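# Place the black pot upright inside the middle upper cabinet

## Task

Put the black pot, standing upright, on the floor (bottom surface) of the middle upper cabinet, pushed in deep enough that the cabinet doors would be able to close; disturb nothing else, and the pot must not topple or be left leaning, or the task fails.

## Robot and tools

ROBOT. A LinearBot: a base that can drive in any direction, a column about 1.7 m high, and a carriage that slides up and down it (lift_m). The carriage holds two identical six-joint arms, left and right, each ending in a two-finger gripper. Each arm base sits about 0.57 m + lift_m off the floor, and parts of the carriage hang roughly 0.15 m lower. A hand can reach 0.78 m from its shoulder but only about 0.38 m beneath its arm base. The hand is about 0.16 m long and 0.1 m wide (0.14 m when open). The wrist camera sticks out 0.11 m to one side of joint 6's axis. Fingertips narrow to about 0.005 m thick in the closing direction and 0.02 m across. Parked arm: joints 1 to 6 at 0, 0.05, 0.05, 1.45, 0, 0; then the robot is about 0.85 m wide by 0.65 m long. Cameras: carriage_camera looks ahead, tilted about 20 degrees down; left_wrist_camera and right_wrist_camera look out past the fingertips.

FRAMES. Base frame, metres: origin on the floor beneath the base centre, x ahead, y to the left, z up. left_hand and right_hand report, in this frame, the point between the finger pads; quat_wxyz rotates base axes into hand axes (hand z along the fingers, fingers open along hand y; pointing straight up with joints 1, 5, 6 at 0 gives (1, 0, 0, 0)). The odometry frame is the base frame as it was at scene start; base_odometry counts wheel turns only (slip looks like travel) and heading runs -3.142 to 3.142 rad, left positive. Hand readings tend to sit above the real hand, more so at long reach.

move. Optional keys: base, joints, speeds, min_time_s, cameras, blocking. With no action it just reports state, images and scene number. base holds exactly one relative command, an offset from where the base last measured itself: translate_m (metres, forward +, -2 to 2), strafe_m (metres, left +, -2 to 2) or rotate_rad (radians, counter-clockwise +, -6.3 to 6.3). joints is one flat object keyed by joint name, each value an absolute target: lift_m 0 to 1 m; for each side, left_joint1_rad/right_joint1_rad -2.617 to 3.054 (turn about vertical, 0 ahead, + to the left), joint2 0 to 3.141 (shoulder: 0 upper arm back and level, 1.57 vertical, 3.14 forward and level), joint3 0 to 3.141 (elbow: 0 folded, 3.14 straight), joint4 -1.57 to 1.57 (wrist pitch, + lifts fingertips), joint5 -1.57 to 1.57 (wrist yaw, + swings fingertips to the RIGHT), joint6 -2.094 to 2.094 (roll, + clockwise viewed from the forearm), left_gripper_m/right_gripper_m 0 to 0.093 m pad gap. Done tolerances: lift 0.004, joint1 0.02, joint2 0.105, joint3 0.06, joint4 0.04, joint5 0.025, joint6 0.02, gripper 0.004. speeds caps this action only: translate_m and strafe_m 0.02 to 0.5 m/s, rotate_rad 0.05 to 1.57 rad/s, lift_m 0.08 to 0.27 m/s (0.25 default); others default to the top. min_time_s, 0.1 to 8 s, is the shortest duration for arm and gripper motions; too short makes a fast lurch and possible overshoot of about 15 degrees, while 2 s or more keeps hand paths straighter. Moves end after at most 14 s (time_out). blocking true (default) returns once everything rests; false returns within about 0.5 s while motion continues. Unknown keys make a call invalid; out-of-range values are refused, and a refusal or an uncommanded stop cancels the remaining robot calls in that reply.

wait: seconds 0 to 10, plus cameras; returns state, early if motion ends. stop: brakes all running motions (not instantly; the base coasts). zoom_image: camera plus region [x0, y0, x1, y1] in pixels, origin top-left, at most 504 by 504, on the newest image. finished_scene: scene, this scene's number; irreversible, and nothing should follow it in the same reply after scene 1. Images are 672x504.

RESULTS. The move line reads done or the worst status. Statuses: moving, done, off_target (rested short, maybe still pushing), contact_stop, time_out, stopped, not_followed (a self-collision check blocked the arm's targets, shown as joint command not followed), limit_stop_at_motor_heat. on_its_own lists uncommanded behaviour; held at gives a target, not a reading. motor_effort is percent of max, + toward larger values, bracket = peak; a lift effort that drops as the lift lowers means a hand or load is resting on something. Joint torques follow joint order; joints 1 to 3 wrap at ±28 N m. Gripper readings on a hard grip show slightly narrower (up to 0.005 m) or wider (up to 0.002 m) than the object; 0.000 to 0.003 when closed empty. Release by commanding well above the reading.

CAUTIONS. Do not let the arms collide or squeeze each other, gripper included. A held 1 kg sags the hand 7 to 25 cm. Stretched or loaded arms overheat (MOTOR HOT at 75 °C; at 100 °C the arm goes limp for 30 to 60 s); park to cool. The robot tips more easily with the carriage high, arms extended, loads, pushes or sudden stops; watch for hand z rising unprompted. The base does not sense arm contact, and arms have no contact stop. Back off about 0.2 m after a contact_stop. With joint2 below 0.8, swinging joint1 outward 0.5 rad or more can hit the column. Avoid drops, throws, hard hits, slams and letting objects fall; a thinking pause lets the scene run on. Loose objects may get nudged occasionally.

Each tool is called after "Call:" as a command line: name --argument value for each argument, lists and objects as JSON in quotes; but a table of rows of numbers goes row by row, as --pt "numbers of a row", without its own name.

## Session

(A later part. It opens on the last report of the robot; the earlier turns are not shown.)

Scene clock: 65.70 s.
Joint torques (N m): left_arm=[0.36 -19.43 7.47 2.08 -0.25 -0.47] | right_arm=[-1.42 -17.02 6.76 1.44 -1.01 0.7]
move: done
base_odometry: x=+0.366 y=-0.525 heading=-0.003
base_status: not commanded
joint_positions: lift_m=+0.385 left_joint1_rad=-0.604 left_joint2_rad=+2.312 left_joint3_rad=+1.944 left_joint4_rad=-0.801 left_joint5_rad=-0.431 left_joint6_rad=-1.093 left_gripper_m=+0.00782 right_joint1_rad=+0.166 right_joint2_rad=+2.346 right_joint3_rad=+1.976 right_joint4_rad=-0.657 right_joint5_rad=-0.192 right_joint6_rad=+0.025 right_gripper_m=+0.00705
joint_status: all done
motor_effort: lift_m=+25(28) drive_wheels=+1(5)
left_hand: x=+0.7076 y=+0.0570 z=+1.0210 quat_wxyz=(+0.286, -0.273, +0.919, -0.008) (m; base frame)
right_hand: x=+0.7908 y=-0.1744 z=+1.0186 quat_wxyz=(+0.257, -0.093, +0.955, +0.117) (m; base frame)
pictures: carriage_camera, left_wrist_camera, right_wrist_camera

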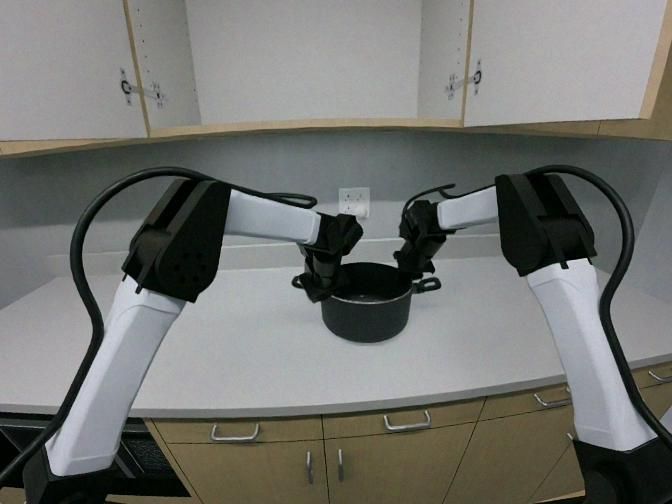

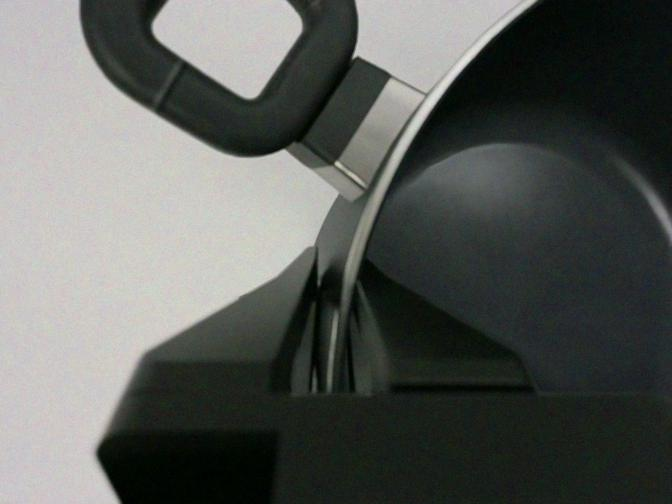

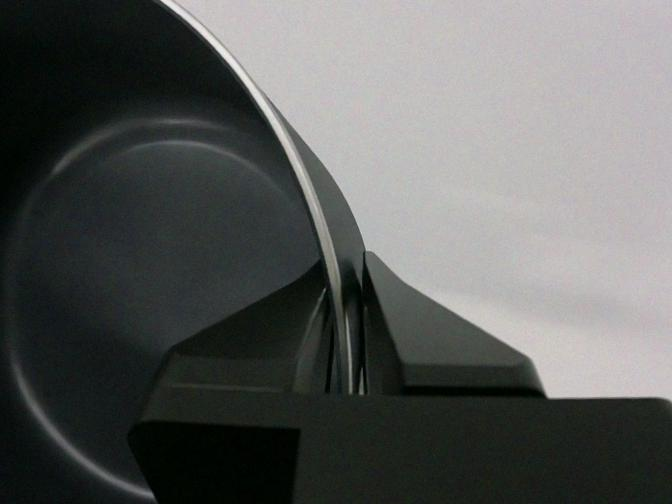

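Call:
move --joints '{"lift_m":0.44}' --speeds '{"lift_m":0.1}' --cameras '["all"]'

Scene clock: 67.73 s.
Joint torques (N m): left_arm=[0.46 -20.82 8.02 2.19 -0.48 -0.36] | right_arm=[-1.5 -18.92 7.34 1.53 -1.02 0.7]
move: done
base_odometry: x=+0.366 y=-0.525 heading=-0.003
base_status: not commanded
joint_positions: lift_m=+0.440 left_joint1_rad=-0.605 left_joint2_rad=+2.326 left_joint3_rad=+1.938 left_joint4_rad=-0.817 left_joint5_rad=-0.407 left_joint6_rad=-1.103 left_gripper_m=+0.00777 right_joint1_rad=+0.168 right_joint2_rad=+2.364 right_joint3_rad=+1.968 right_joint4_rad=-0.673 right_joint5_rad=-0.192 right_joint6_rad=+0.025 right_gripper_m=+0.00696
joint_status: all done
motor_effort: lift_m=+24(29) drive_wheels=-4(5)
left_hand: x=+0.7011 y=+0.0567 z=+1.0639 quat_wxyz=(+0.266, -0.273, +0.924, -0.003) (m; base frame)
right_hand: x=+0.7843 y=-0.1746 z=+1.0590 quat_wxyz=(+0.237, -0.093, +0.960, +0.116) (m; base frame)
pictures: carriage_camera, left_wrist_camera, right_wrist_camera

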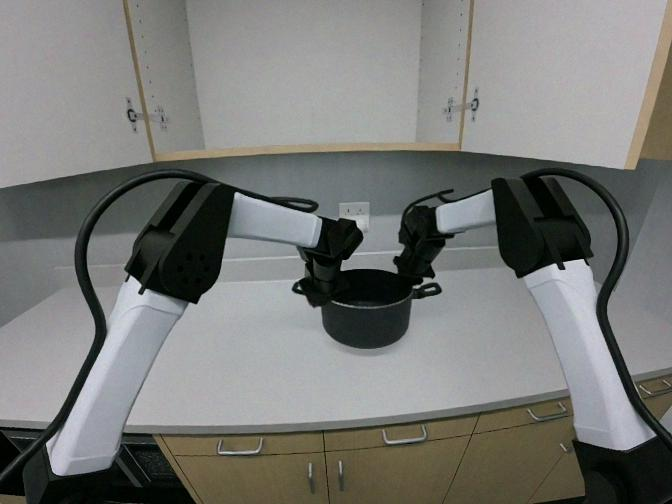

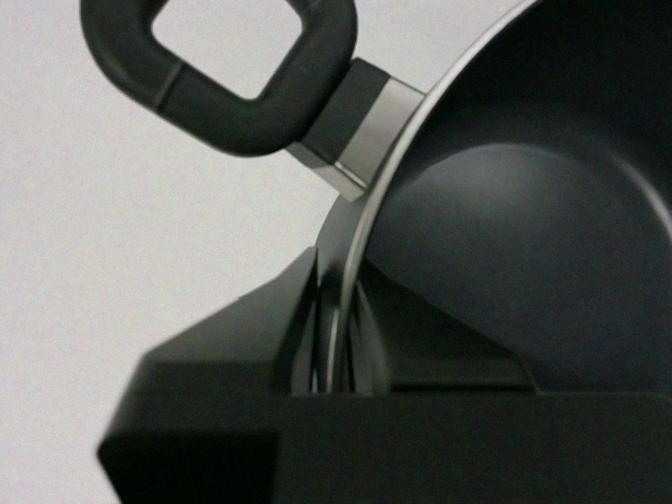

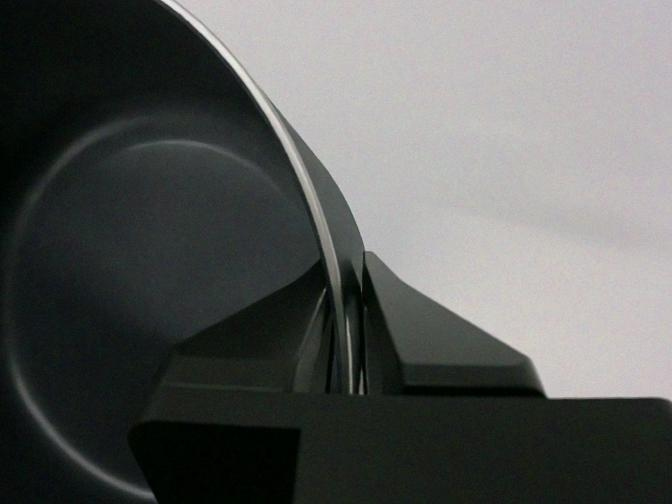

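Call:
move --base '{"translate_m":-0.23}' --speeds '{"translate_m":0.2}' --cameras '["carriage_camera"]'

Call:
zoom_image --camera "carriage_camera" --region '[220, 200, 480, 400]'

Scene clock: 70.90 s.
Joint torques (N m): left_arm=[0.47 -20.85 7.98 2.24 -0.49 -0.36] | right_arm=[-1.68 -18.85 7.31 1.58 -1.04 0.68]
move: done
base_odometry: x=+0.136 y=-0.524 heading=-0.002
base_status: done
joint_positions: lift_m=+0.440 left_joint1_rad=-0.605 left_joint2_rad=+2.326 left_joint3_rad=+1.938 left_joint4_rad=-0.821 left_joint5_rad=-0.406 left_joint6_rad=-1.105 left_gripper_m=+0.00775 right_joint1_rad=+0.168 right_joint2_rad=+2.364 right_joint3_rad=+1.968 right_joint4_rad=-0.676 right_joint5_rad=-0.192 right_joint6_rad=+0.025 right_gripper_m=+0.00696
joint_status: not commanded
motor_effort: lift_m=+24(24) drive_wheels=-3(13)
left_hand: x=+0.7002 y=+0.0567 z=+1.0636 quat_wxyz=(+0.265, -0.273, +0.925, -0.002) (m; base frame)
right_hand: x=+0.7836 y=-0.1745 z=+1.0586 quat_wxyz=(+0.236, -0.093, +0.960, +0.116) (m; base frame)
pictures: carriage_camera

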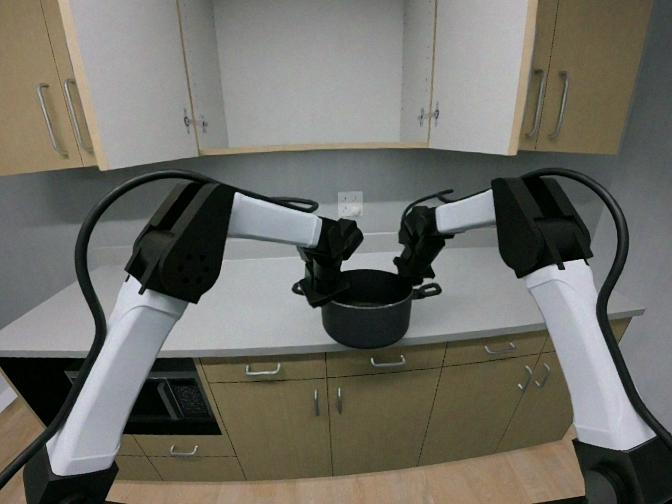

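Scaled by 1.938 from the camera's 672x504 image, which has a finer 960x720 frame.

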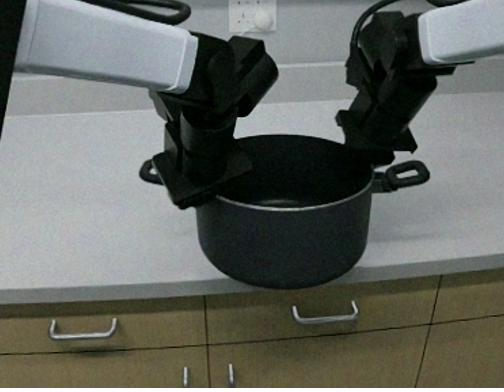

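Call:
move --base '{"rotate_rad":0.045}' --speeds '{"rotate_rad":0.2}'

Call:
move --base '{"strafe_m":0.095}' --joints '{"lift_m":0.945}' --speeds '{"strafe_m":0.1,"lift_m":0.2}' --cameras '["all"]'

Call:
zoom_image --camera "carriage_camera" --region '[220, 200, 480, 400]'

Scene clock: 73.73 s.
Joint torques (N m): left_arm=[0.53 -20.7 8.01 2.31 -0.46 -0.32] | right_arm=[-1.76 -18.84 7.25 1.58 -1.01 0.69]
move: done
base_odometry: x=+0.136 y=-0.524 heading=+0.042
base_status: done
joint_positions: lift_m=+0.440 left_joint1_rad=-0.606 left_joint2_rad=+2.326 left_joint3_rad=+1.938 left_joint4_rad=-0.830 left_joint5_rad=-0.408 left_joint6_rad=-1.107 left_gripper_m=+0.00752 right_joint1_rad=+0.171 right_joint2_rad=+2.364 right_joint3_rad=+1.968 right_joint4_rad=-0.677 right_joint5_rad=-0.192 right_joint6_rad=+0.027 right_gripper_m=+0.00696
joint_status: not commanded
motor_effort: lift_m=+24(24) drive_wheels=-7(7)
left_hand: x=+0.6985 y=+0.0574 z=+1.0629 quat_wxyz=(+0.263, -0.273, +0.925, +0.001) (m; base frame)
right_hand: x=+0.7829 y=-0.1729 z=+1.0585 quat_wxyz=(+0.235, -0.093, +0.960, +0.117) (m; base frame)
pictures: none

Scene clock: 76.73 s.
Joint torques (N m): left_arm=[0.58 -21.9 8.2 2.22 -0.53 -0.3] | right_arm=[-1.77 -19.84 7.73 1.5 -1.02 0.71]
move: done
base_odometry: x=+0.132 y=-0.429 heading=+0.042
base_status: done
joint_positions: lift_m=+0.945 left_joint1_rad=-0.607 left_joint2_rad=+2.337 left_joint3_rad=+1.934 left_joint4_rad=-0.824 left_joint5_rad=-0.403 left_joint6_rad=-1.109 left_gripper_m=+0.00752 right_joint1_rad=+0.170 right_joint2_rad=+2.373 right_joint3_rad=+1.961 right_joint4_rad=-0.672 right_joint5_rad=-0.192 right_joint6_rad=+0.026 right_gripper_m=+0.00696
joint_status: all done
motor_effort: lift_m=+24(30) drive_wheels=-2(8)
left_hand: x=+0.6978 y=+0.0567 z=+1.5615 quat_wxyz=(+0.259, -0.273, +0.926, +0.002) (m; base frame)
right_hand: x=+0.7817 y=-0.1740 z=+1.5562 quat_wxyz=(+0.229, -0.092, +0.962, +0.116) (m; base frame)
pictures: carriage_camera, left_wrist_camera, right_wrist_camera

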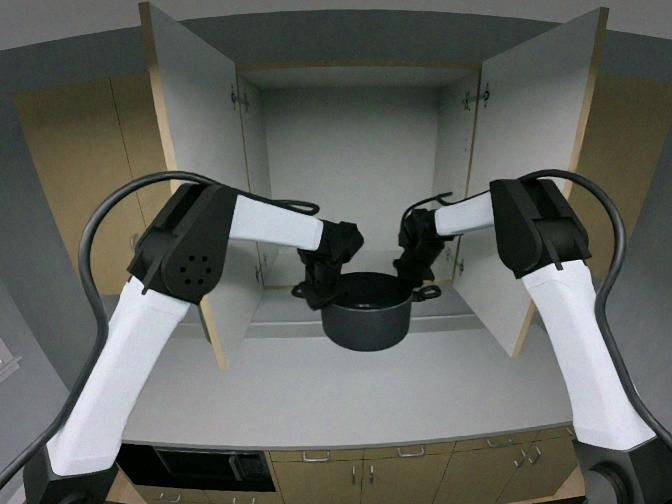

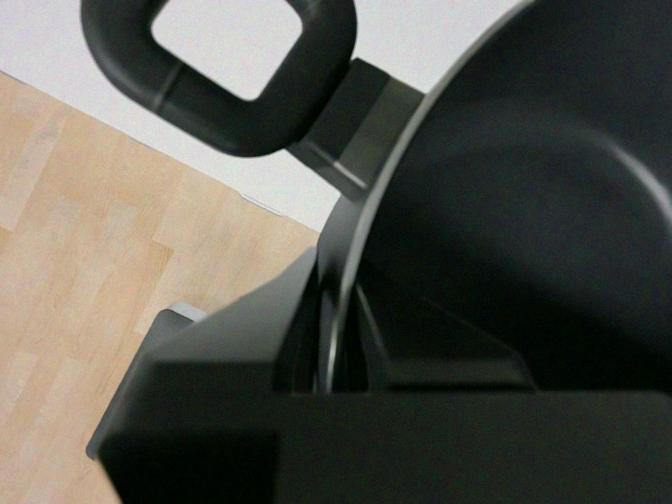

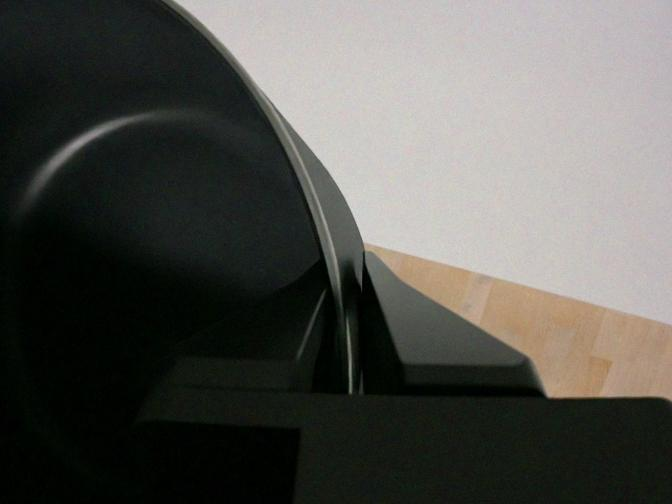

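Scaled by 1.938 from the camera's 672x504 image, which has a finer 960x720 frame.

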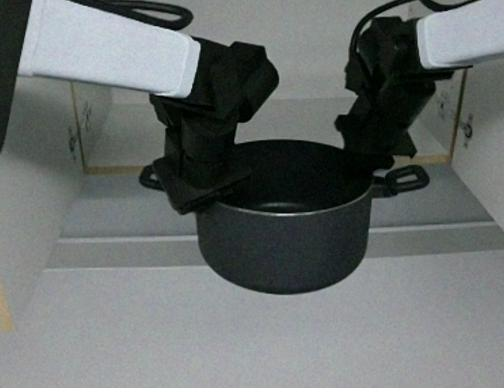

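Call:
move --base '{"translate_m":0.34}' --speeds '{"translate_m":0.18}' --cameras '["all"]'

Call:
zoom_image --camera "carriage_camera" --region '[220, 200, 480, 400]'

Scene clock: 81.03 s.
Joint torques (N m): left_arm=[-0.29 -22.09 8.29 2.17 -0.59 -0.53] | right_arm=[-2.21 -20.25 7.73 1.46 -1.04 0.55]
move: contact_stop
base_odometry: x=+0.468 y=-0.415 heading=+0.046
base_status: translate_m contact_stop (by the wheels' count: +0.337 of +0.340)
joint_positions: lift_m=+0.945 left_joint1_rad=-0.598 left_joint2_rad=+2.339 left_joint3_rad=+1.934 left_joint4_rad=-0.819 left_joint5_rad=-0.393 left_joint6_rad=-1.090 left_gripper_m=+0.00739 right_joint1_rad=+0.175 right_joint2_rad=+2.376 right_joint3_rad=+1.961 right_joint4_rad=-0.669 right_joint5_rad=-0.187 right_joint6_rad=+0.040 right_gripper_m=+0.00696
joint_status: not commanded
motor_effort: lift_m=+24(24) drive_wheels=+15(55)
left_hand: x=+0.6999 y=+0.0590 z=+1.5603 quat_wxyz=(+0.256, -0.268, +0.929, +0.001) (m; base frame)
right_hand: x=+0.7818 y=-0.1719 z=+1.5550 quat_wxyz=(+0.229, -0.087, +0.963, +0.116) (m; base frame)
pictures: carriage_camera, left_wrist_camera, right_wrist_camera

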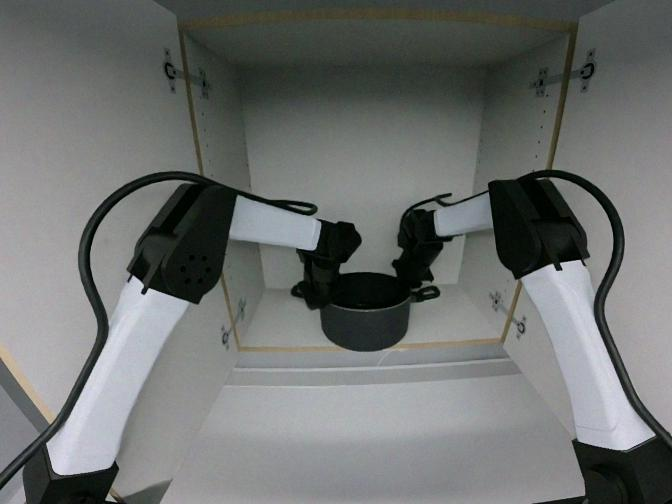

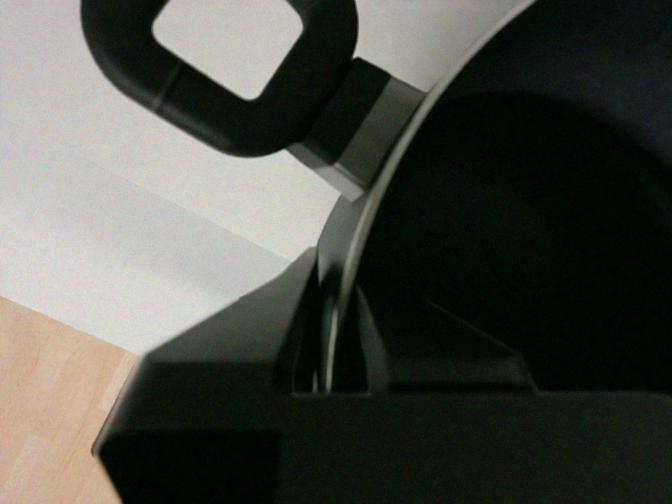

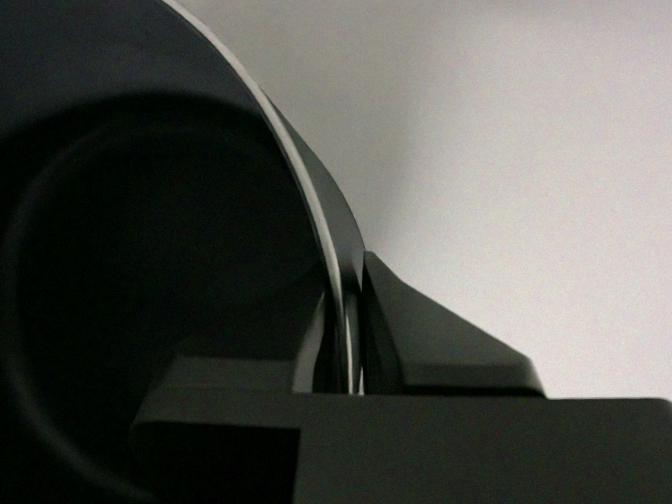

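Scaled by 1.938 from the camera's 672x504 image, which has a finer 960x720 frame.

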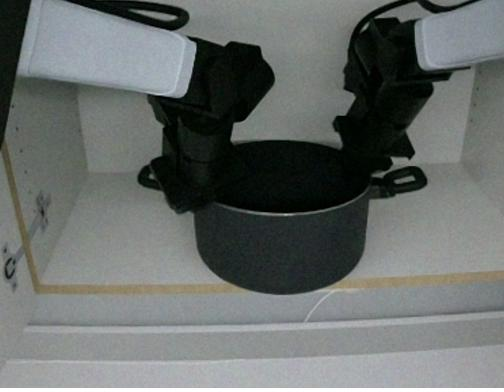

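Call:
move --base '{"translate_m":-0.012}' --speeds '{"translate_m":0.05}' --joints '{"left_joint1_rad":-0.555,"left_joint2_rad":2.47,"left_joint3_rad":2.3101,"left_joint4_rad":-0.8644,"left_joint5_rad":-0.4154,"left_joint6_rad":-1.1,"right_joint1_rad":0.139,"right_joint2_rad":2.58,"right_joint3_rad":2.4812,"right_joint4_rad":-0.8613,"right_joint5_rad":-0.2774,"right_joint6_rad":0.08}' --min_time_s 2 --cameras '["all"]'

Call:
zoom_image --camera "carriage_camera" --region '[220, 200, 480, 400]'

Scene clock: 88.00 s.
Joint torques (N m): left_arm=[0.46 -21.07 11.73 2.17 -0.39 -0.24] | right_arm=[-1.81 -19.92 10.82 1.36 -1.11 0.85]
move: off_target
MOTOR HOT: joint 2 (shoulder) of the left arm reports 81 °C; the controller stops that arm at 100 °C. To cool a motor, set the load down, stop pushing, or move to a pose that needs little force.
base_odometry: x=+0.456 y=-0.415 heading=+0.046
base_status: done
joint_positions: lift_m=+0.945 left_joint1_rad=-0.561 left_joint2_rad=+2.514 left_joint3_rad=+2.249 left_joint4_rad=-0.954 left_joint5_rad=-0.397 left_joint6_rad=-1.074 left_gripper_m=+0.00724 right_joint1_rad=+0.160 right_joint2_rad=+2.619 right_joint3_rad=+2.415 right_joint4_rad=-0.881 right_joint5_rad=-0.195 right_joint6_rad=+0.003 right_gripper_m=+0.00683
joint_status: left_joint3_rad off_target (ended at +2.249, target +2.310); left_joint4_rad off_target (ended at -0.954, target -0.864); left_joint6_rad off_target (ended at -1.074, target -1.100); right_joint1_rad off_target (ended at +0.160, target +0.139); right_joint3_rad off_target (ended at +2.415, target +2.481); right_joint5_rad off_target (ended at -0.195, target -0.277); right_joint6_rad off_target (ended at +0.003, target +0.080); the others done
motor_effort: lift_m=+24(24) drive_wheels=-2(11)
left_hand: x=+0.7383 y=+0.0588 z=+1.5612 quat_wxyz=(+0.259, -0.278, +0.925, +0.007) (m; base frame)
right_hand: x=+0.8245 y=-0.1722 z=+1.5568 quat_wxyz=(+0.231, -0.099, +0.961, +0.114) (m; base frame)
pictures: carriage_camera, left_wrist_camera, right_wrist_camera

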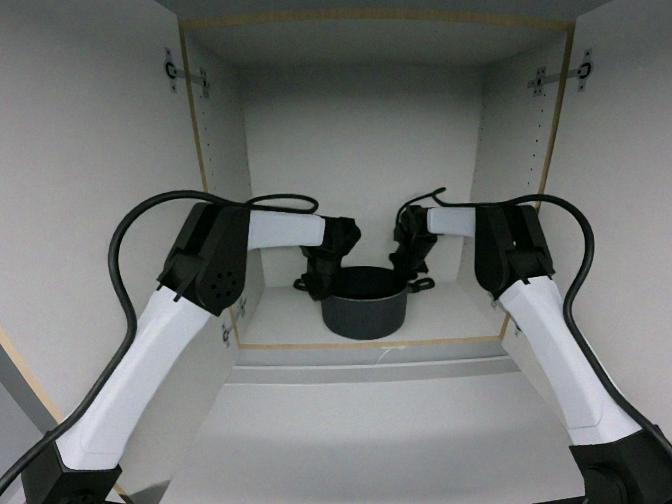

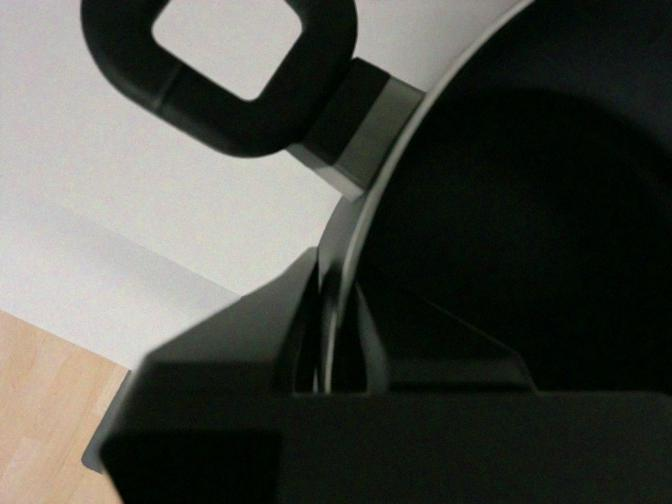

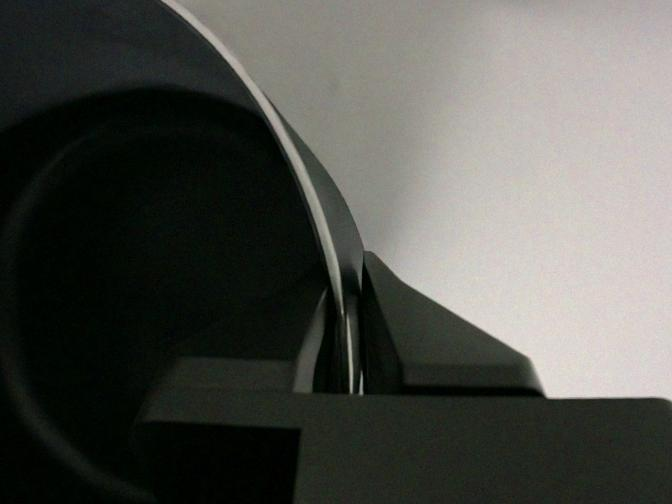

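Scaled by 1.938 from the camera's 672x504 image, which has a finer 960x720 frame.

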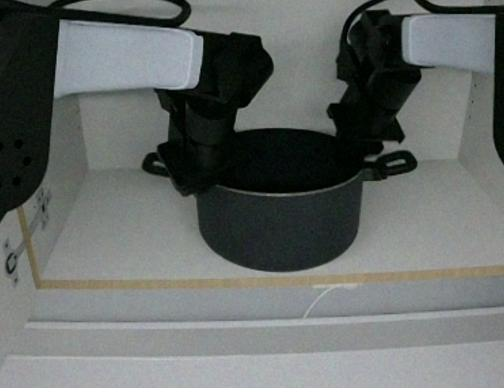

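Call:
move --joints '{"lift_m":0.91}' --speeds '{"lift_m":0.1}'

Call:
move --joints '{"lift_m":0.885}' --speeds '{"lift_m":0.08}' --cameras '["all"]'

Scene clock: 89.20 s.
Joint torques (N m): left_arm=[0.59 -21.29 9.72 2.08 -0.07 -0.39] | right_arm=[-1.69 -20.08 8.7 1.29 -0.97 0.91]
move: done
MOTOR HOT: still on. Joint 2 (shoulder) of the left arm reports 82 °C.
base_odometry: x=+0.456 y=-0.415 heading=+0.046
base_status: not commanded
joint_positions: lift_m=+0.910 left_joint1_rad=-0.561 left_joint2_rad=+2.515 left_joint3_rad=+2.271 left_joint4_rad=-0.940 left_joint5_rad=-0.432 left_joint6_rad=-1.060 left_gripper_m=+0.00705 right_joint1_rad=+0.157 right_joint2_rad=+2.621 right_joint3_rad=+2.444 right_joint4_rad=-0.864 right_joint5_rad=-0.202 right_joint6_rad=-0.004 right_gripper_m=+0.00680
joint_status: all done
motor_effort: lift_m=+21(21) drive_wheels=-3(3)
left_hand: x=+0.7471 y=+0.0597 z=+1.5370 quat_wxyz=(+0.282, -0.277, +0.919, +0.009) (m; base frame)
right_hand: x=+0.8339 y=-0.1712 z=+1.5345 quat_wxyz=(+0.253, -0.104, +0.955, +0.117) (m; base frame)
pictures: none

Scene clock: 89.87 s.
Joint torques (N m): left_arm=[0.53 -20.46 8.01 1.93 0.25 -0.49] | right_arm=[-1.35 -18.78 7.09 1.1 -0.99 1.01]
move: done
MOTOR HOT: still on. Joint 2 (shoulder) of the left arm reports 82 °C.
base_odometry: x=+0.456 y=-0.415 heading=+0.046
base_status: not commanded
joint_positions: lift_m=+0.885 left_joint1_rad=-0.561 left_joint2_rad=+2.507 left_joint3_rad=+2.290 left_joint4_rad=-0.919 left_joint5_rad=-0.466 left_joint6_rad=-1.052 left_gripper_m=+0.00690 right_joint1_rad=+0.155 right_joint2_rad=+2.607 right_joint3_rad=+2.466 right_joint4_rad=-0.838 right_joint5_rad=-0.203 right_joint6_rad=-0.010 right_gripper_m=+0.00680
joint_status: all done
motor_effort: lift_m=+20(20) drive_wheels=-1(4)
left_hand: x=+0.7565 y=+0.0600 z=+1.5272 quat_wxyz=(+0.308, -0.279, +0.910, +0.004) (m; base frame)
right_hand: x=+0.8442 y=-0.1709 z=+1.5295 quat_wxyz=(+0.282, -0.108, +0.946, +0.118) (m; base frame)
pictures: carriage_camera, left_wrist_camera, right_wrist_camera

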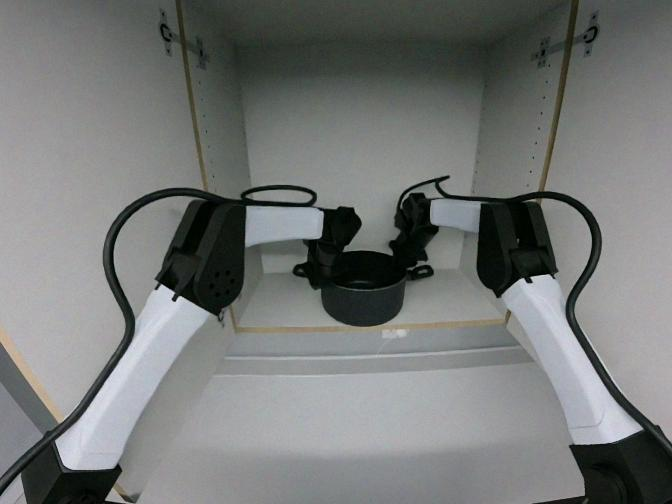

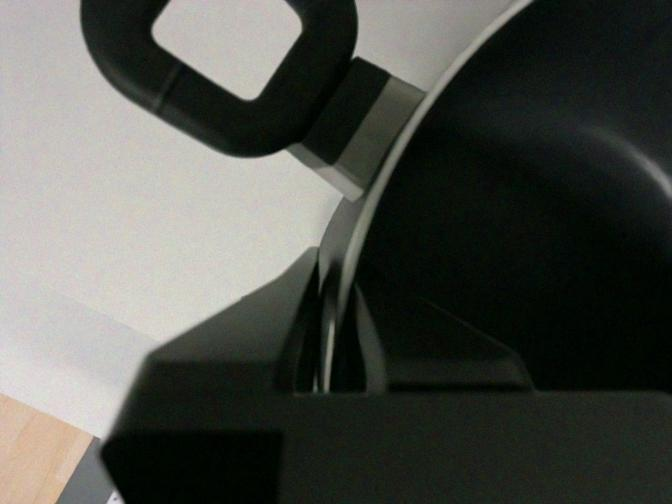

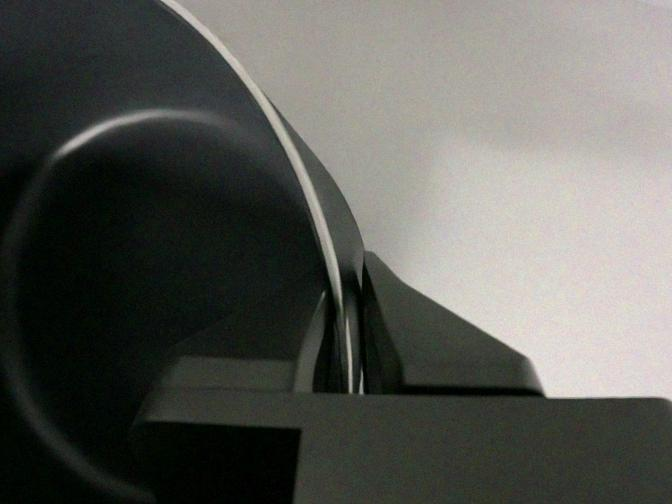

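Call:
move --joints '{"lift_m":0.87}' --speeds '{"lift_m":0.08}'

Call:
move --joints '{"left_gripper_m":0.093,"right_gripper_m":0.093}' --min_time_s 1.2 --cameras '["all"]'

Call:
zoom_image --camera "carriage_camera" --region '[220, 200, 480, 400]'

Scene clock: 91.43 s.
Joint torques (N m): left_arm=[0.47 -18.11 7.16 2.07 0.21 -0.52] | right_arm=[-1.37 -16.44 6.35 1.28 -1.01 0.9]
move: done
MOTOR HOT: still on. Joint 2 (shoulder) of the left arm reports 83 °C.
base_odometry: x=+0.456 y=-0.415 heading=+0.046
base_status: not commanded
joint_positions: lift_m=+0.870 left_joint1_rad=-0.561 left_joint2_rad=+2.485 left_joint3_rad=+2.299 left_joint4_rad=-0.929 left_joint5_rad=-0.464 left_joint6_rad=-1.050 left_gripper_m=+0.00697 right_joint1_rad=+0.155 right_joint2_rad=+2.586 right_joint3_rad=+2.475 right_joint4_rad=-0.854 right_joint5_rad=-0.199 right_joint6_rad=-0.003 right_gripper_m=+0.00680
joint_status: all done
motor_effort: lift_m=+19(19) drive_wheels=-1(2)
left_hand: x=+0.7568 y=+0.0594 z=+1.5268 quat_wxyz=(+0.314, -0.280, +0.907, -0.004) (m; base frame)
right_hand: x=+0.8435 y=-0.1716 z=+1.5293 quat_wxyz=(+0.289, -0.105, +0.944, +0.117) (m; base frame)
pictures: none

Scene clock: 92.93 s.
Joint torques (N m): left_arm=[0.27 -18.25 7.23 1.71 -0.11 -0.07] | right_arm=[-0.55 -16.39 6.13 1.12 -0.03 0.15]
move: done
MOTOR HOT: still on. Joint 2 (shoulder) of the left arm reports 84 °C.
base_odometry: x=+0.456 y=-0.415 heading=+0.046
base_status: not commanded
joint_positions: lift_m=+0.870 left_joint1_rad=-0.559 left_joint2_rad=+2.485 left_joint3_rad=+2.299 left_joint4_rad=-0.888 left_joint5_rad=-0.428 left_joint6_rad=-1.089 left_gripper_m=+0.09290 right_joint1_rad=+0.144 right_joint2_rad=+2.586 right_joint3_rad=+2.479 right_joint4_rad=-0.836 right_joint5_rad=-0.292 right_joint6_rad=+0.064 right_gripper_m=+0.09291
joint_status: all done
on_its_own: left_joint4_rad moved +0.041 to your old target -0.864; left_joint6_rad moved -0.040 to your old target -1.100; right_joint5_rad moved -0.093 to your old target -0.277; right_joint6_rad moved +0.067 to your old target +0.080
motor_effort: lift_m=+19(19) drive_wheels=-1(2)
left_hand: x=+0.7627 y=+0.0510 z=+1.5286 quat_wxyz=(+0.314, -0.299, +0.900, -0.037) (m; base frame)
right_hand: x=+0.8445 y=-0.1625 z=+1.5363 quat_wxyz=(+0.290, -0.083, +0.938, +0.169) (m; base frame)
pictures: carriage_camera, left_wrist_camera, right_wrist_camera

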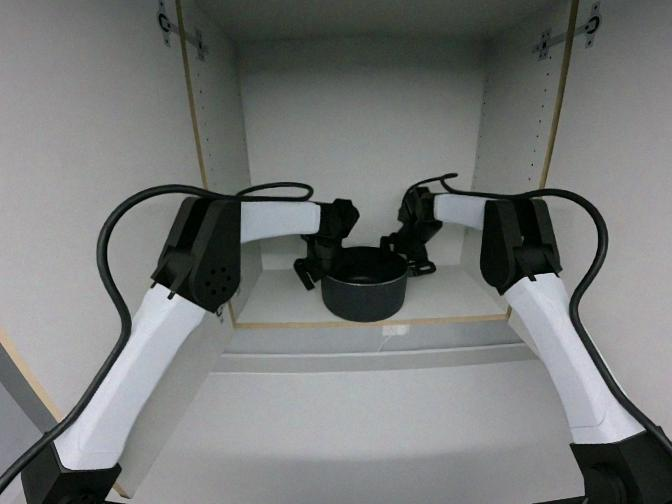

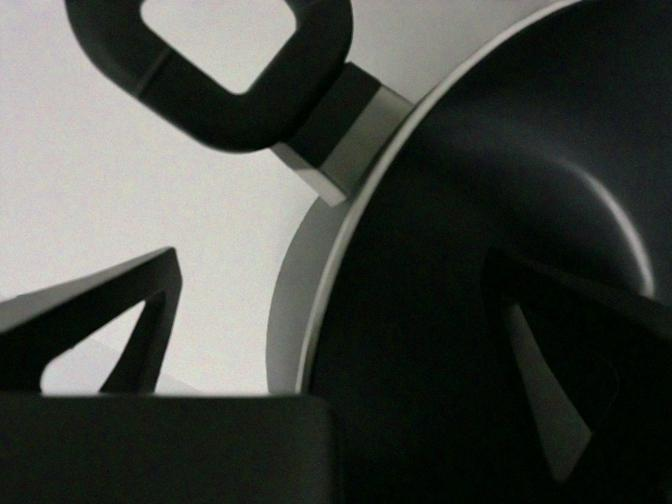

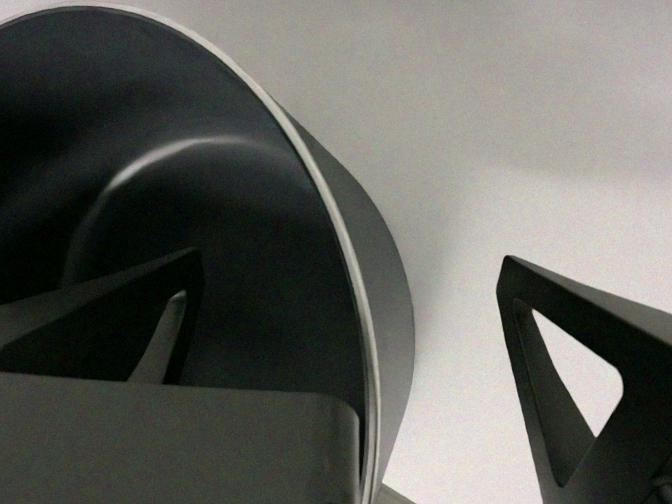

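Scaled by 1.938 from the camera's 672x504 image, which has a finer 960x720 frame.

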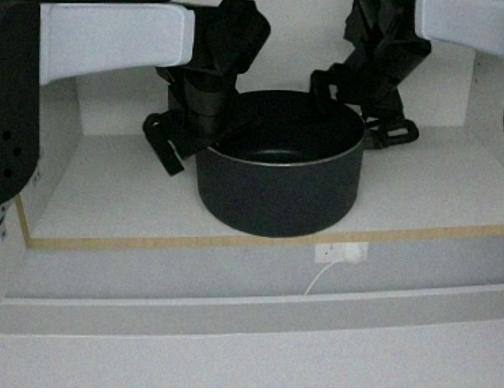

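Call:
move --joints '{"lift_m":0.95}'

Call:
move --base '{"translate_m":-0.35}' --speeds '{"translate_m":0.3}'

Call:
move --joints '{"lift_m":0.625,"left_joint1_rad":0,"left_joint2_rad":0.05,"left_joint3_rad":0.05,"left_joint4_rad":1.45,"left_joint5_rad":0,"left_joint6_rad":0,"right_joint1_rad":0.558,"right_joint2_rad":2.0722,"right_joint3_rad":1.616,"right_joint4_rad":0.4562,"right_joint5_rad":0.558,"right_joint6_rad":0.07}' --cameras '["carriage_camera","right_wrist_camera"]'

Scene clock: 95.47 s.
Joint torques (N m): left_arm=[0.31 -18.61 7.24 1.6 -0.14 -0.05] | right_arm=[-0.53 -17.65 6.08 1.37 -0.04 0.14]
move: done
MOTOR HOT: still on. Joint 2 (shoulder) of the left arm reports 84 °C.
base_odometry: x=+0.456 y=-0.415 heading=+0.046
base_status: not commanded
joint_positions: lift_m=+0.950 left_joint1_rad=-0.559 left_joint2_rad=+2.489 left_joint3_rad=+2.299 left_joint4_rad=-0.878 left_joint5_rad=-0.424 left_joint6_rad=-1.090 left_gripper_m=+0.09290 right_joint1_rad=+0.144 right_joint2_rad=+2.598 right_joint3_rad=+2.479 right_joint4_rad=-0.866 right_joint5_rad=-0.290 right_joint6_rad=+0.066 right_gripper_m=+0.09291
joint_status: all done
motor_effort: lift_m=+24(28) drive_wheels=-3(4)
left_hand: x=+0.7641 y=+0.0494 z=+1.6069 quat_wxyz=(+0.315, -0.299, +0.900, -0.040) (m; base frame)
right_hand: x=+0.8385 y=-0.1638 z=+1.6041 quat_wxyz=(+0.270, -0.079, +0.945, +0.167) (m; base frame)
pictures: none

Scene clock: 98.23 s.
Joint torques (N m): left_arm=[-0.02 -18.59 7.23 1.59 -0.14 -0.05] | right_arm=[-0.38 -17.78 6.05 1.38 -0.04 0.13]
move: done
MOTOR HOT: still on. Joint 2 (shoulder) of the left arm reports 84 °C.
base_odometry: x=+0.107 y=-0.431 heading=+0.046
base_status: done
joint_positions: lift_m=+0.950 left_joint1_rad=-0.557 left_joint2_rad=+2.489 left_joint3_rad=+2.299 left_joint4_rad=-0.878 left_joint5_rad=-0.424 left_joint6_rad=-1.090 left_gripper_m=+0.09290 right_joint1_rad=+0.142 right_joint2_rad=+2.598 right_joint3_rad=+2.479 right_joint4_rad=-0.867 right_joint5_rad=-0.288 right_joint6_rad=+0.066 right_gripper_m=+0.09291
joint_status: not commanded
motor_effort: lift_m=+24(24) drive_wheels=-4(13)
left_hand: x=+0.7646 y=+0.0503 z=+1.6069 quat_wxyz=(+0.315, -0.300, +0.900, -0.040) (m; base frame)
right_hand: x=+0.8388 y=-0.1654 z=+1.6040 quat_wxyz=(+0.270, -0.077, +0.945, +0.166) (m; base frame)
pictures: none

Scene clock: 100.53 s.
Joint torques (N m): left_arm=[0.51 3.9 4.49 0.03 0.19 0.14] | right_arm=[0.09 -17.24 6.38 2.18 0.22 0.03]
move: done
MOTOR HOT: still on. Joint 2 (shoulder) of the left arm reports 82 °C.
base_odometry: x=+0.107 y=-0.431 heading=+0.046
base_status: not commanded
joint_positions: lift_m=+0.625 left_joint1_rad=-0.006 left_joint2_rad=+0.052 left_joint3_rad=+0.054 left_joint4_rad=+1.435 left_joint5_rad=-0.014 left_joint6_rad=-0.011 left_gripper_m=+0.09292 right_joint1_rad=+0.555 right_joint2_rad=+2.114 right_joint3_rad=+1.614 right_joint4_rad=+0.432 right_joint5_rad=+0.543 right_joint6_rad=+0.066 right_gripper_m=+0.09292
joint_status: all done
motor_effort: lift_m=+21(22) drive_wheels=-3(4)
left_hand: x=+0.2573 y=+0.3057 z=+1.6327 quat_wxyz=(+0.998, -0.007, +0.067, -0.008) (m; base frame)
right_hand: x=+0.7993 y=-0.0519 z=+1.4589 quat_wxyz=(+0.686, +0.007, +0.727, +0.014) (m; base frame)
pictures: carriage_camera, right_wrist_camera

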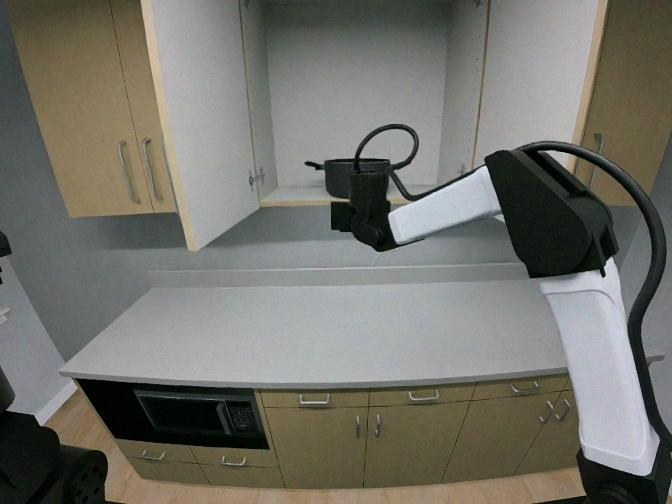

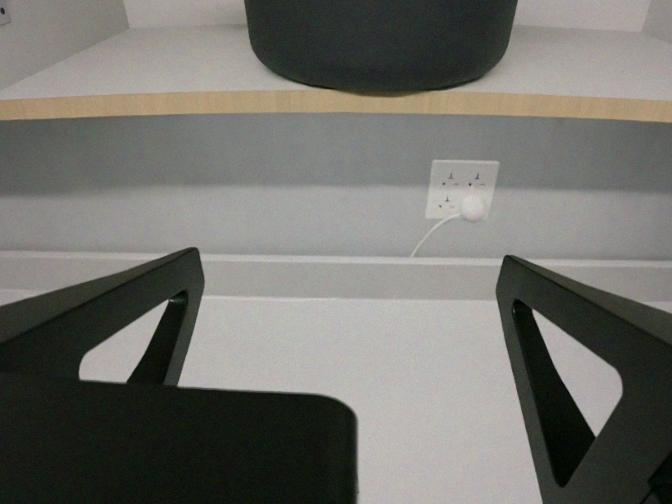

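Call:
move --base '{"translate_m":0.2}' --speeds '{"translate_m":0.2}' --joints '{"lift_m":0.634,"right_joint1_rad":0.508,"right_joint5_rad":0.508}' --cameras '["right_wrist_camera"]'

Scene clock: 103.47 s.
Joint torques (N m): left_arm=[0.5 4.12 4.82 -0.08 0.15 0.13] | right_arm=[-0.02 -15.91 6.45 2.01 -0.14 0.05]
move: done
MOTOR HOT: still on. Joint 2 (shoulder) of the left arm reports 78 °C.
base_odometry: x=+0.307 y=-0.422 heading=+0.045
base_status: done
joint_positions: lift_m=+0.634 left_joint1_rad=-0.006 left_joint2_rad=+0.050 left_joint3_rad=+0.050 left_joint4_rad=+1.443 left_joint5_rad=-0.011 left_joint6_rad=-0.010 left_gripper_m=+0.09292 right_joint1_rad=+0.507 right_joint2_rad=+2.103 right_joint3_rad=+1.612 right_joint4_rad=+0.442 right_joint5_rad=+0.521 right_joint6_rad=+0.066 right_gripper_m=+0.09292
joint_status: all done
motor_effort: lift_m=+23(28) drive_wheels=+1(12)
left_hand: x=+0.2556 y=+0.3052 z=+1.6407 quat_wxyz=(+0.998, -0.006, +0.064, -0.008) (m; base frame)
right_hand: x=+0.8095 y=-0.0768 z=+1.4754 quat_wxyz=(+0.692, +0.020, +0.722, +0.009) (m; base frame)
pictures: right_wrist_camera

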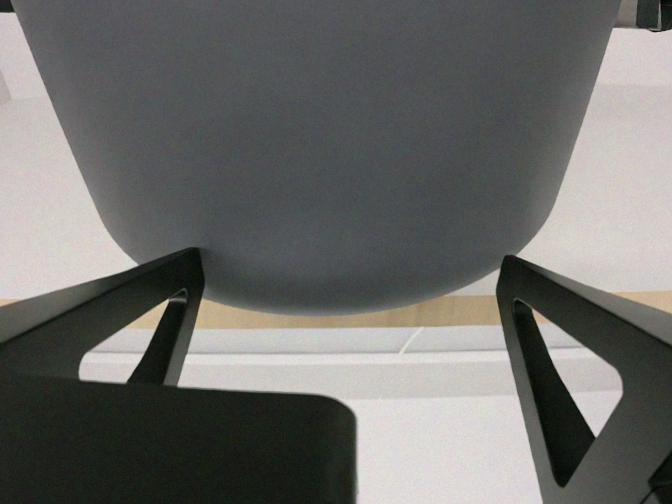

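Call:
move --joints '{"right_joint1_rad":0.526,"right_joint5_rad":0.526}'

Call:
move --base '{"translate_m":0.07}' --speeds '{"translate_m":0.06}' --cameras '["carriage_camera","right_wrist_camera"]'

Scene clock: 104.93 s.
Joint torques (N m): left_arm=[0.49 4.14 4.86 -0.07 0.15 0.13] | right_arm=[0.1 -15.98 6.49 2.05 0.1 0.06]
move: done
MOTOR HOT: still on. Joint 2 (shoulder) of the left arm reports 77 °C.
base_odometry: x=+0.307 y=-0.422 heading=+0.045
base_status: not commanded
joint_positions: lift_m=+0.634 left_joint1_rad=-0.006 left_joint2_rad=+0.050 left_joint3_rad=+0.050 left_joint4_rad=+1.443 left_joint5_rad=-0.011 left_joint6_rad=-0.010 left_gripper_m=+0.09292 right_joint1_rad=+0.524 right_joint2_rad=+2.103 right_joint3_rad=+1.612 right_joint4_rad=+0.442 right_joint5_rad=+0.521 right_joint6_rad=+0.066 right_gripper_m=+0.09292
joint_status: all done
motor_effort: lift_m=+23(23) drive_wheels=+0(1)
left_hand: x=+0.2556 y=+0.3052 z=+1.6407 quat_wxyz=(+0.998, -0.006, +0.064, -0.008) (m; base frame)
right_hand: x=+0.8055 y=-0.0667 z=+1.4754 quat_wxyz=(+0.692, +0.014, +0.722, +0.015) (m; base frame)
pictures: none

Scene clock: 106.63 s.
Joint torques (N m): left_arm=[0.5 4.12 4.86 -0.08 0.14 0.14] | right_arm=[-0.14 -16.13 6.45 2.04 0.02 0.03]
move: done
MOTOR HOT: still on. Joint 2 (shoulder) of the left arm reports 75 °C.
base_odometry: x=+0.377 y=-0.419 heading=+0.045
base_status: done
joint_positions: lift_m=+0.634 left_joint1_rad=-0.006 left_joint2_rad=+0.050 left_joint3_rad=+0.050 left_joint4_rad=+1.444 left_joint5_rad=-0.011 left_joint6_rad=-0.010 left_gripper_m=+0.09292 right_joint1_rad=+0.528 right_joint2_rad=+2.103 right_joint3_rad=+1.612 right_joint4_rad=+0.442 right_joint5_rad=+0.526 right_joint6_rad=+0.066 right_gripper_m=+0.09292
joint_status: not commanded
motor_effort: lift_m=+23(23) drive_wheels=-5(9)
left_hand: x=+0.2552 y=+0.3052 z=+1.6408 quat_wxyz=(+0.998, -0.006, +0.063, -0.008) (m; base frame)
right_hand: x=+0.8045 y=-0.0652 z=+1.4753 quat_wxyz=(+0.692, +0.014, +0.722, +0.015) (m; base frame)
pictures: carriage_camera, right_wrist_camera

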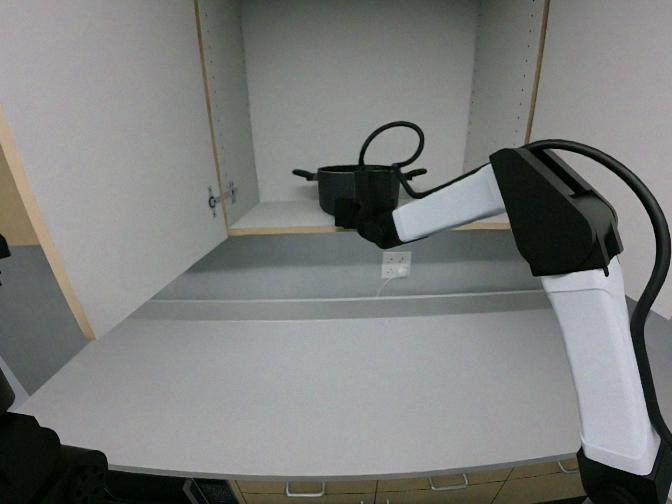

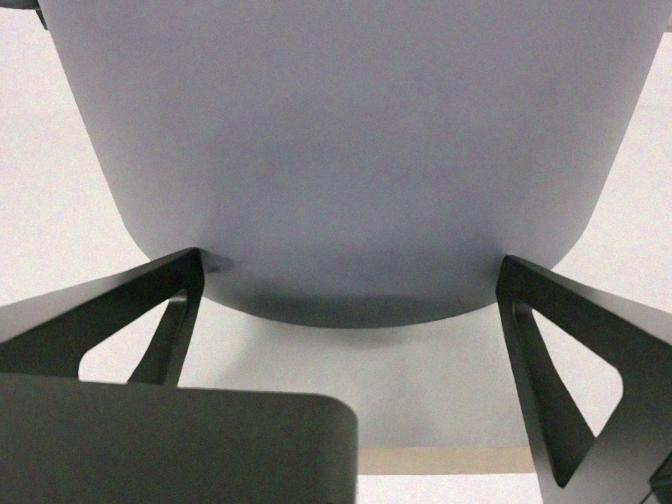

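Call:
move --base '{"translate_m":0.015}' --speeds '{"translate_m":0.06}'

Call:
move --base '{"translate_m":-0.22}' --speeds '{"translate_m":0.25}' --cameras '["carriage_camera","right_wrist_camera"]'

Scene clock: 108.03 s.
Joint torques (N m): left_arm=[0.46 4.11 4.82 -0.1 0.14 0.15] | right_arm=[-0.43 -16.1 6.46 2.03 0.03 0.03]
move: done
MOTOR HOT: still on. Joint 2 (shoulder) of the left arm reports 73 °C.
base_odometry: x=+0.392 y=-0.419 heading=+0.044
base_status: done
joint_positions: lift_m=+0.634 left_joint1_rad=-0.006 left_joint2_rad=+0.050 left_joint3_rad=+0.050 left_joint4_rad=+1.445 left_joint5_rad=-0.011 left_joint6_rad=-0.010 left_gripper_m=+0.09292 right_joint1_rad=+0.530 right_joint2_rad=+2.103 right_joint3_rad=+1.612 right_joint4_rad=+0.441 right_joint5_rad=+0.526 right_joint6_rad=+0.066 right_gripper_m=+0.09292
joint_status: not commanded
motor_effort: lift_m=+23(23) drive_wheels=-4(8)
left_hand: x=+0.2550 y=+0.3052 z=+1.6408 quat_wxyz=(+0.998, -0.006, +0.063, -0.008) (m; base frame)
right_hand: x=+0.8041 y=-0.0643 z=+1.4752 quat_wxyz=(+0.692, +0.014, +0.722, +0.015) (m; base frame)
pictures: none

Scene clock: 110.20 s.
Joint torques (N m): left_arm=[0.39 4.14 4.89 -0.1 0.14 0.13] | right_arm=[-0.23 -16.1 6.46 2.06 0.03 0.02]
move: done
MOTOR HOT: cleared for the motors of the left arm.
base_odometry: x=+0.172 y=-0.429 heading=+0.044
base_status: done
joint_positions: lift_m=+0.634 left_joint1_rad=-0.005 left_joint2_rad=+0.050 left_joint3_rad=+0.050 left_joint4_rad=+1.446 left_joint5_rad=-0.010 left_joint6_rad=-0.010 left_gripper_m=+0.09292 right_joint1_rad=+0.527 right_joint2_rad=+2.103 right_joint3_rad=+1.612 right_joint4_rad=+0.442 right_joint5_rad=+0.526 right_joint6_rad=+0.066 right_gripper_m=+0.09292
joint_status: not commanded
motor_effort: lift_m=+23(23) drive_wheels=-3(12)
left_hand: x=+0.2549 y=+0.3051 z=+1.6408 quat_wxyz=(+0.998, -0.005, +0.062, -0.007) (m; base frame)
right_hand: x=+0.8047 y=-0.0657 z=+1.4753 quat_wxyz=(+0.692, +0.015, +0.722, +0.014) (m; base frame)
pictures: carriage_camera, right_wrist_camera

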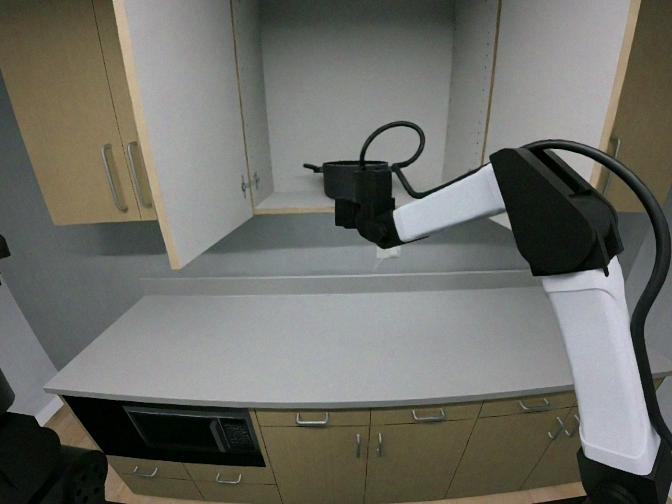

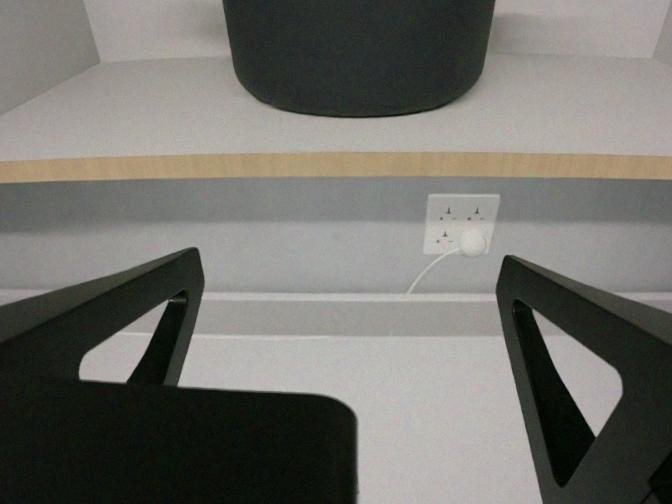

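Call:
finished_scene --scene 3

The scene is finished: the task was done.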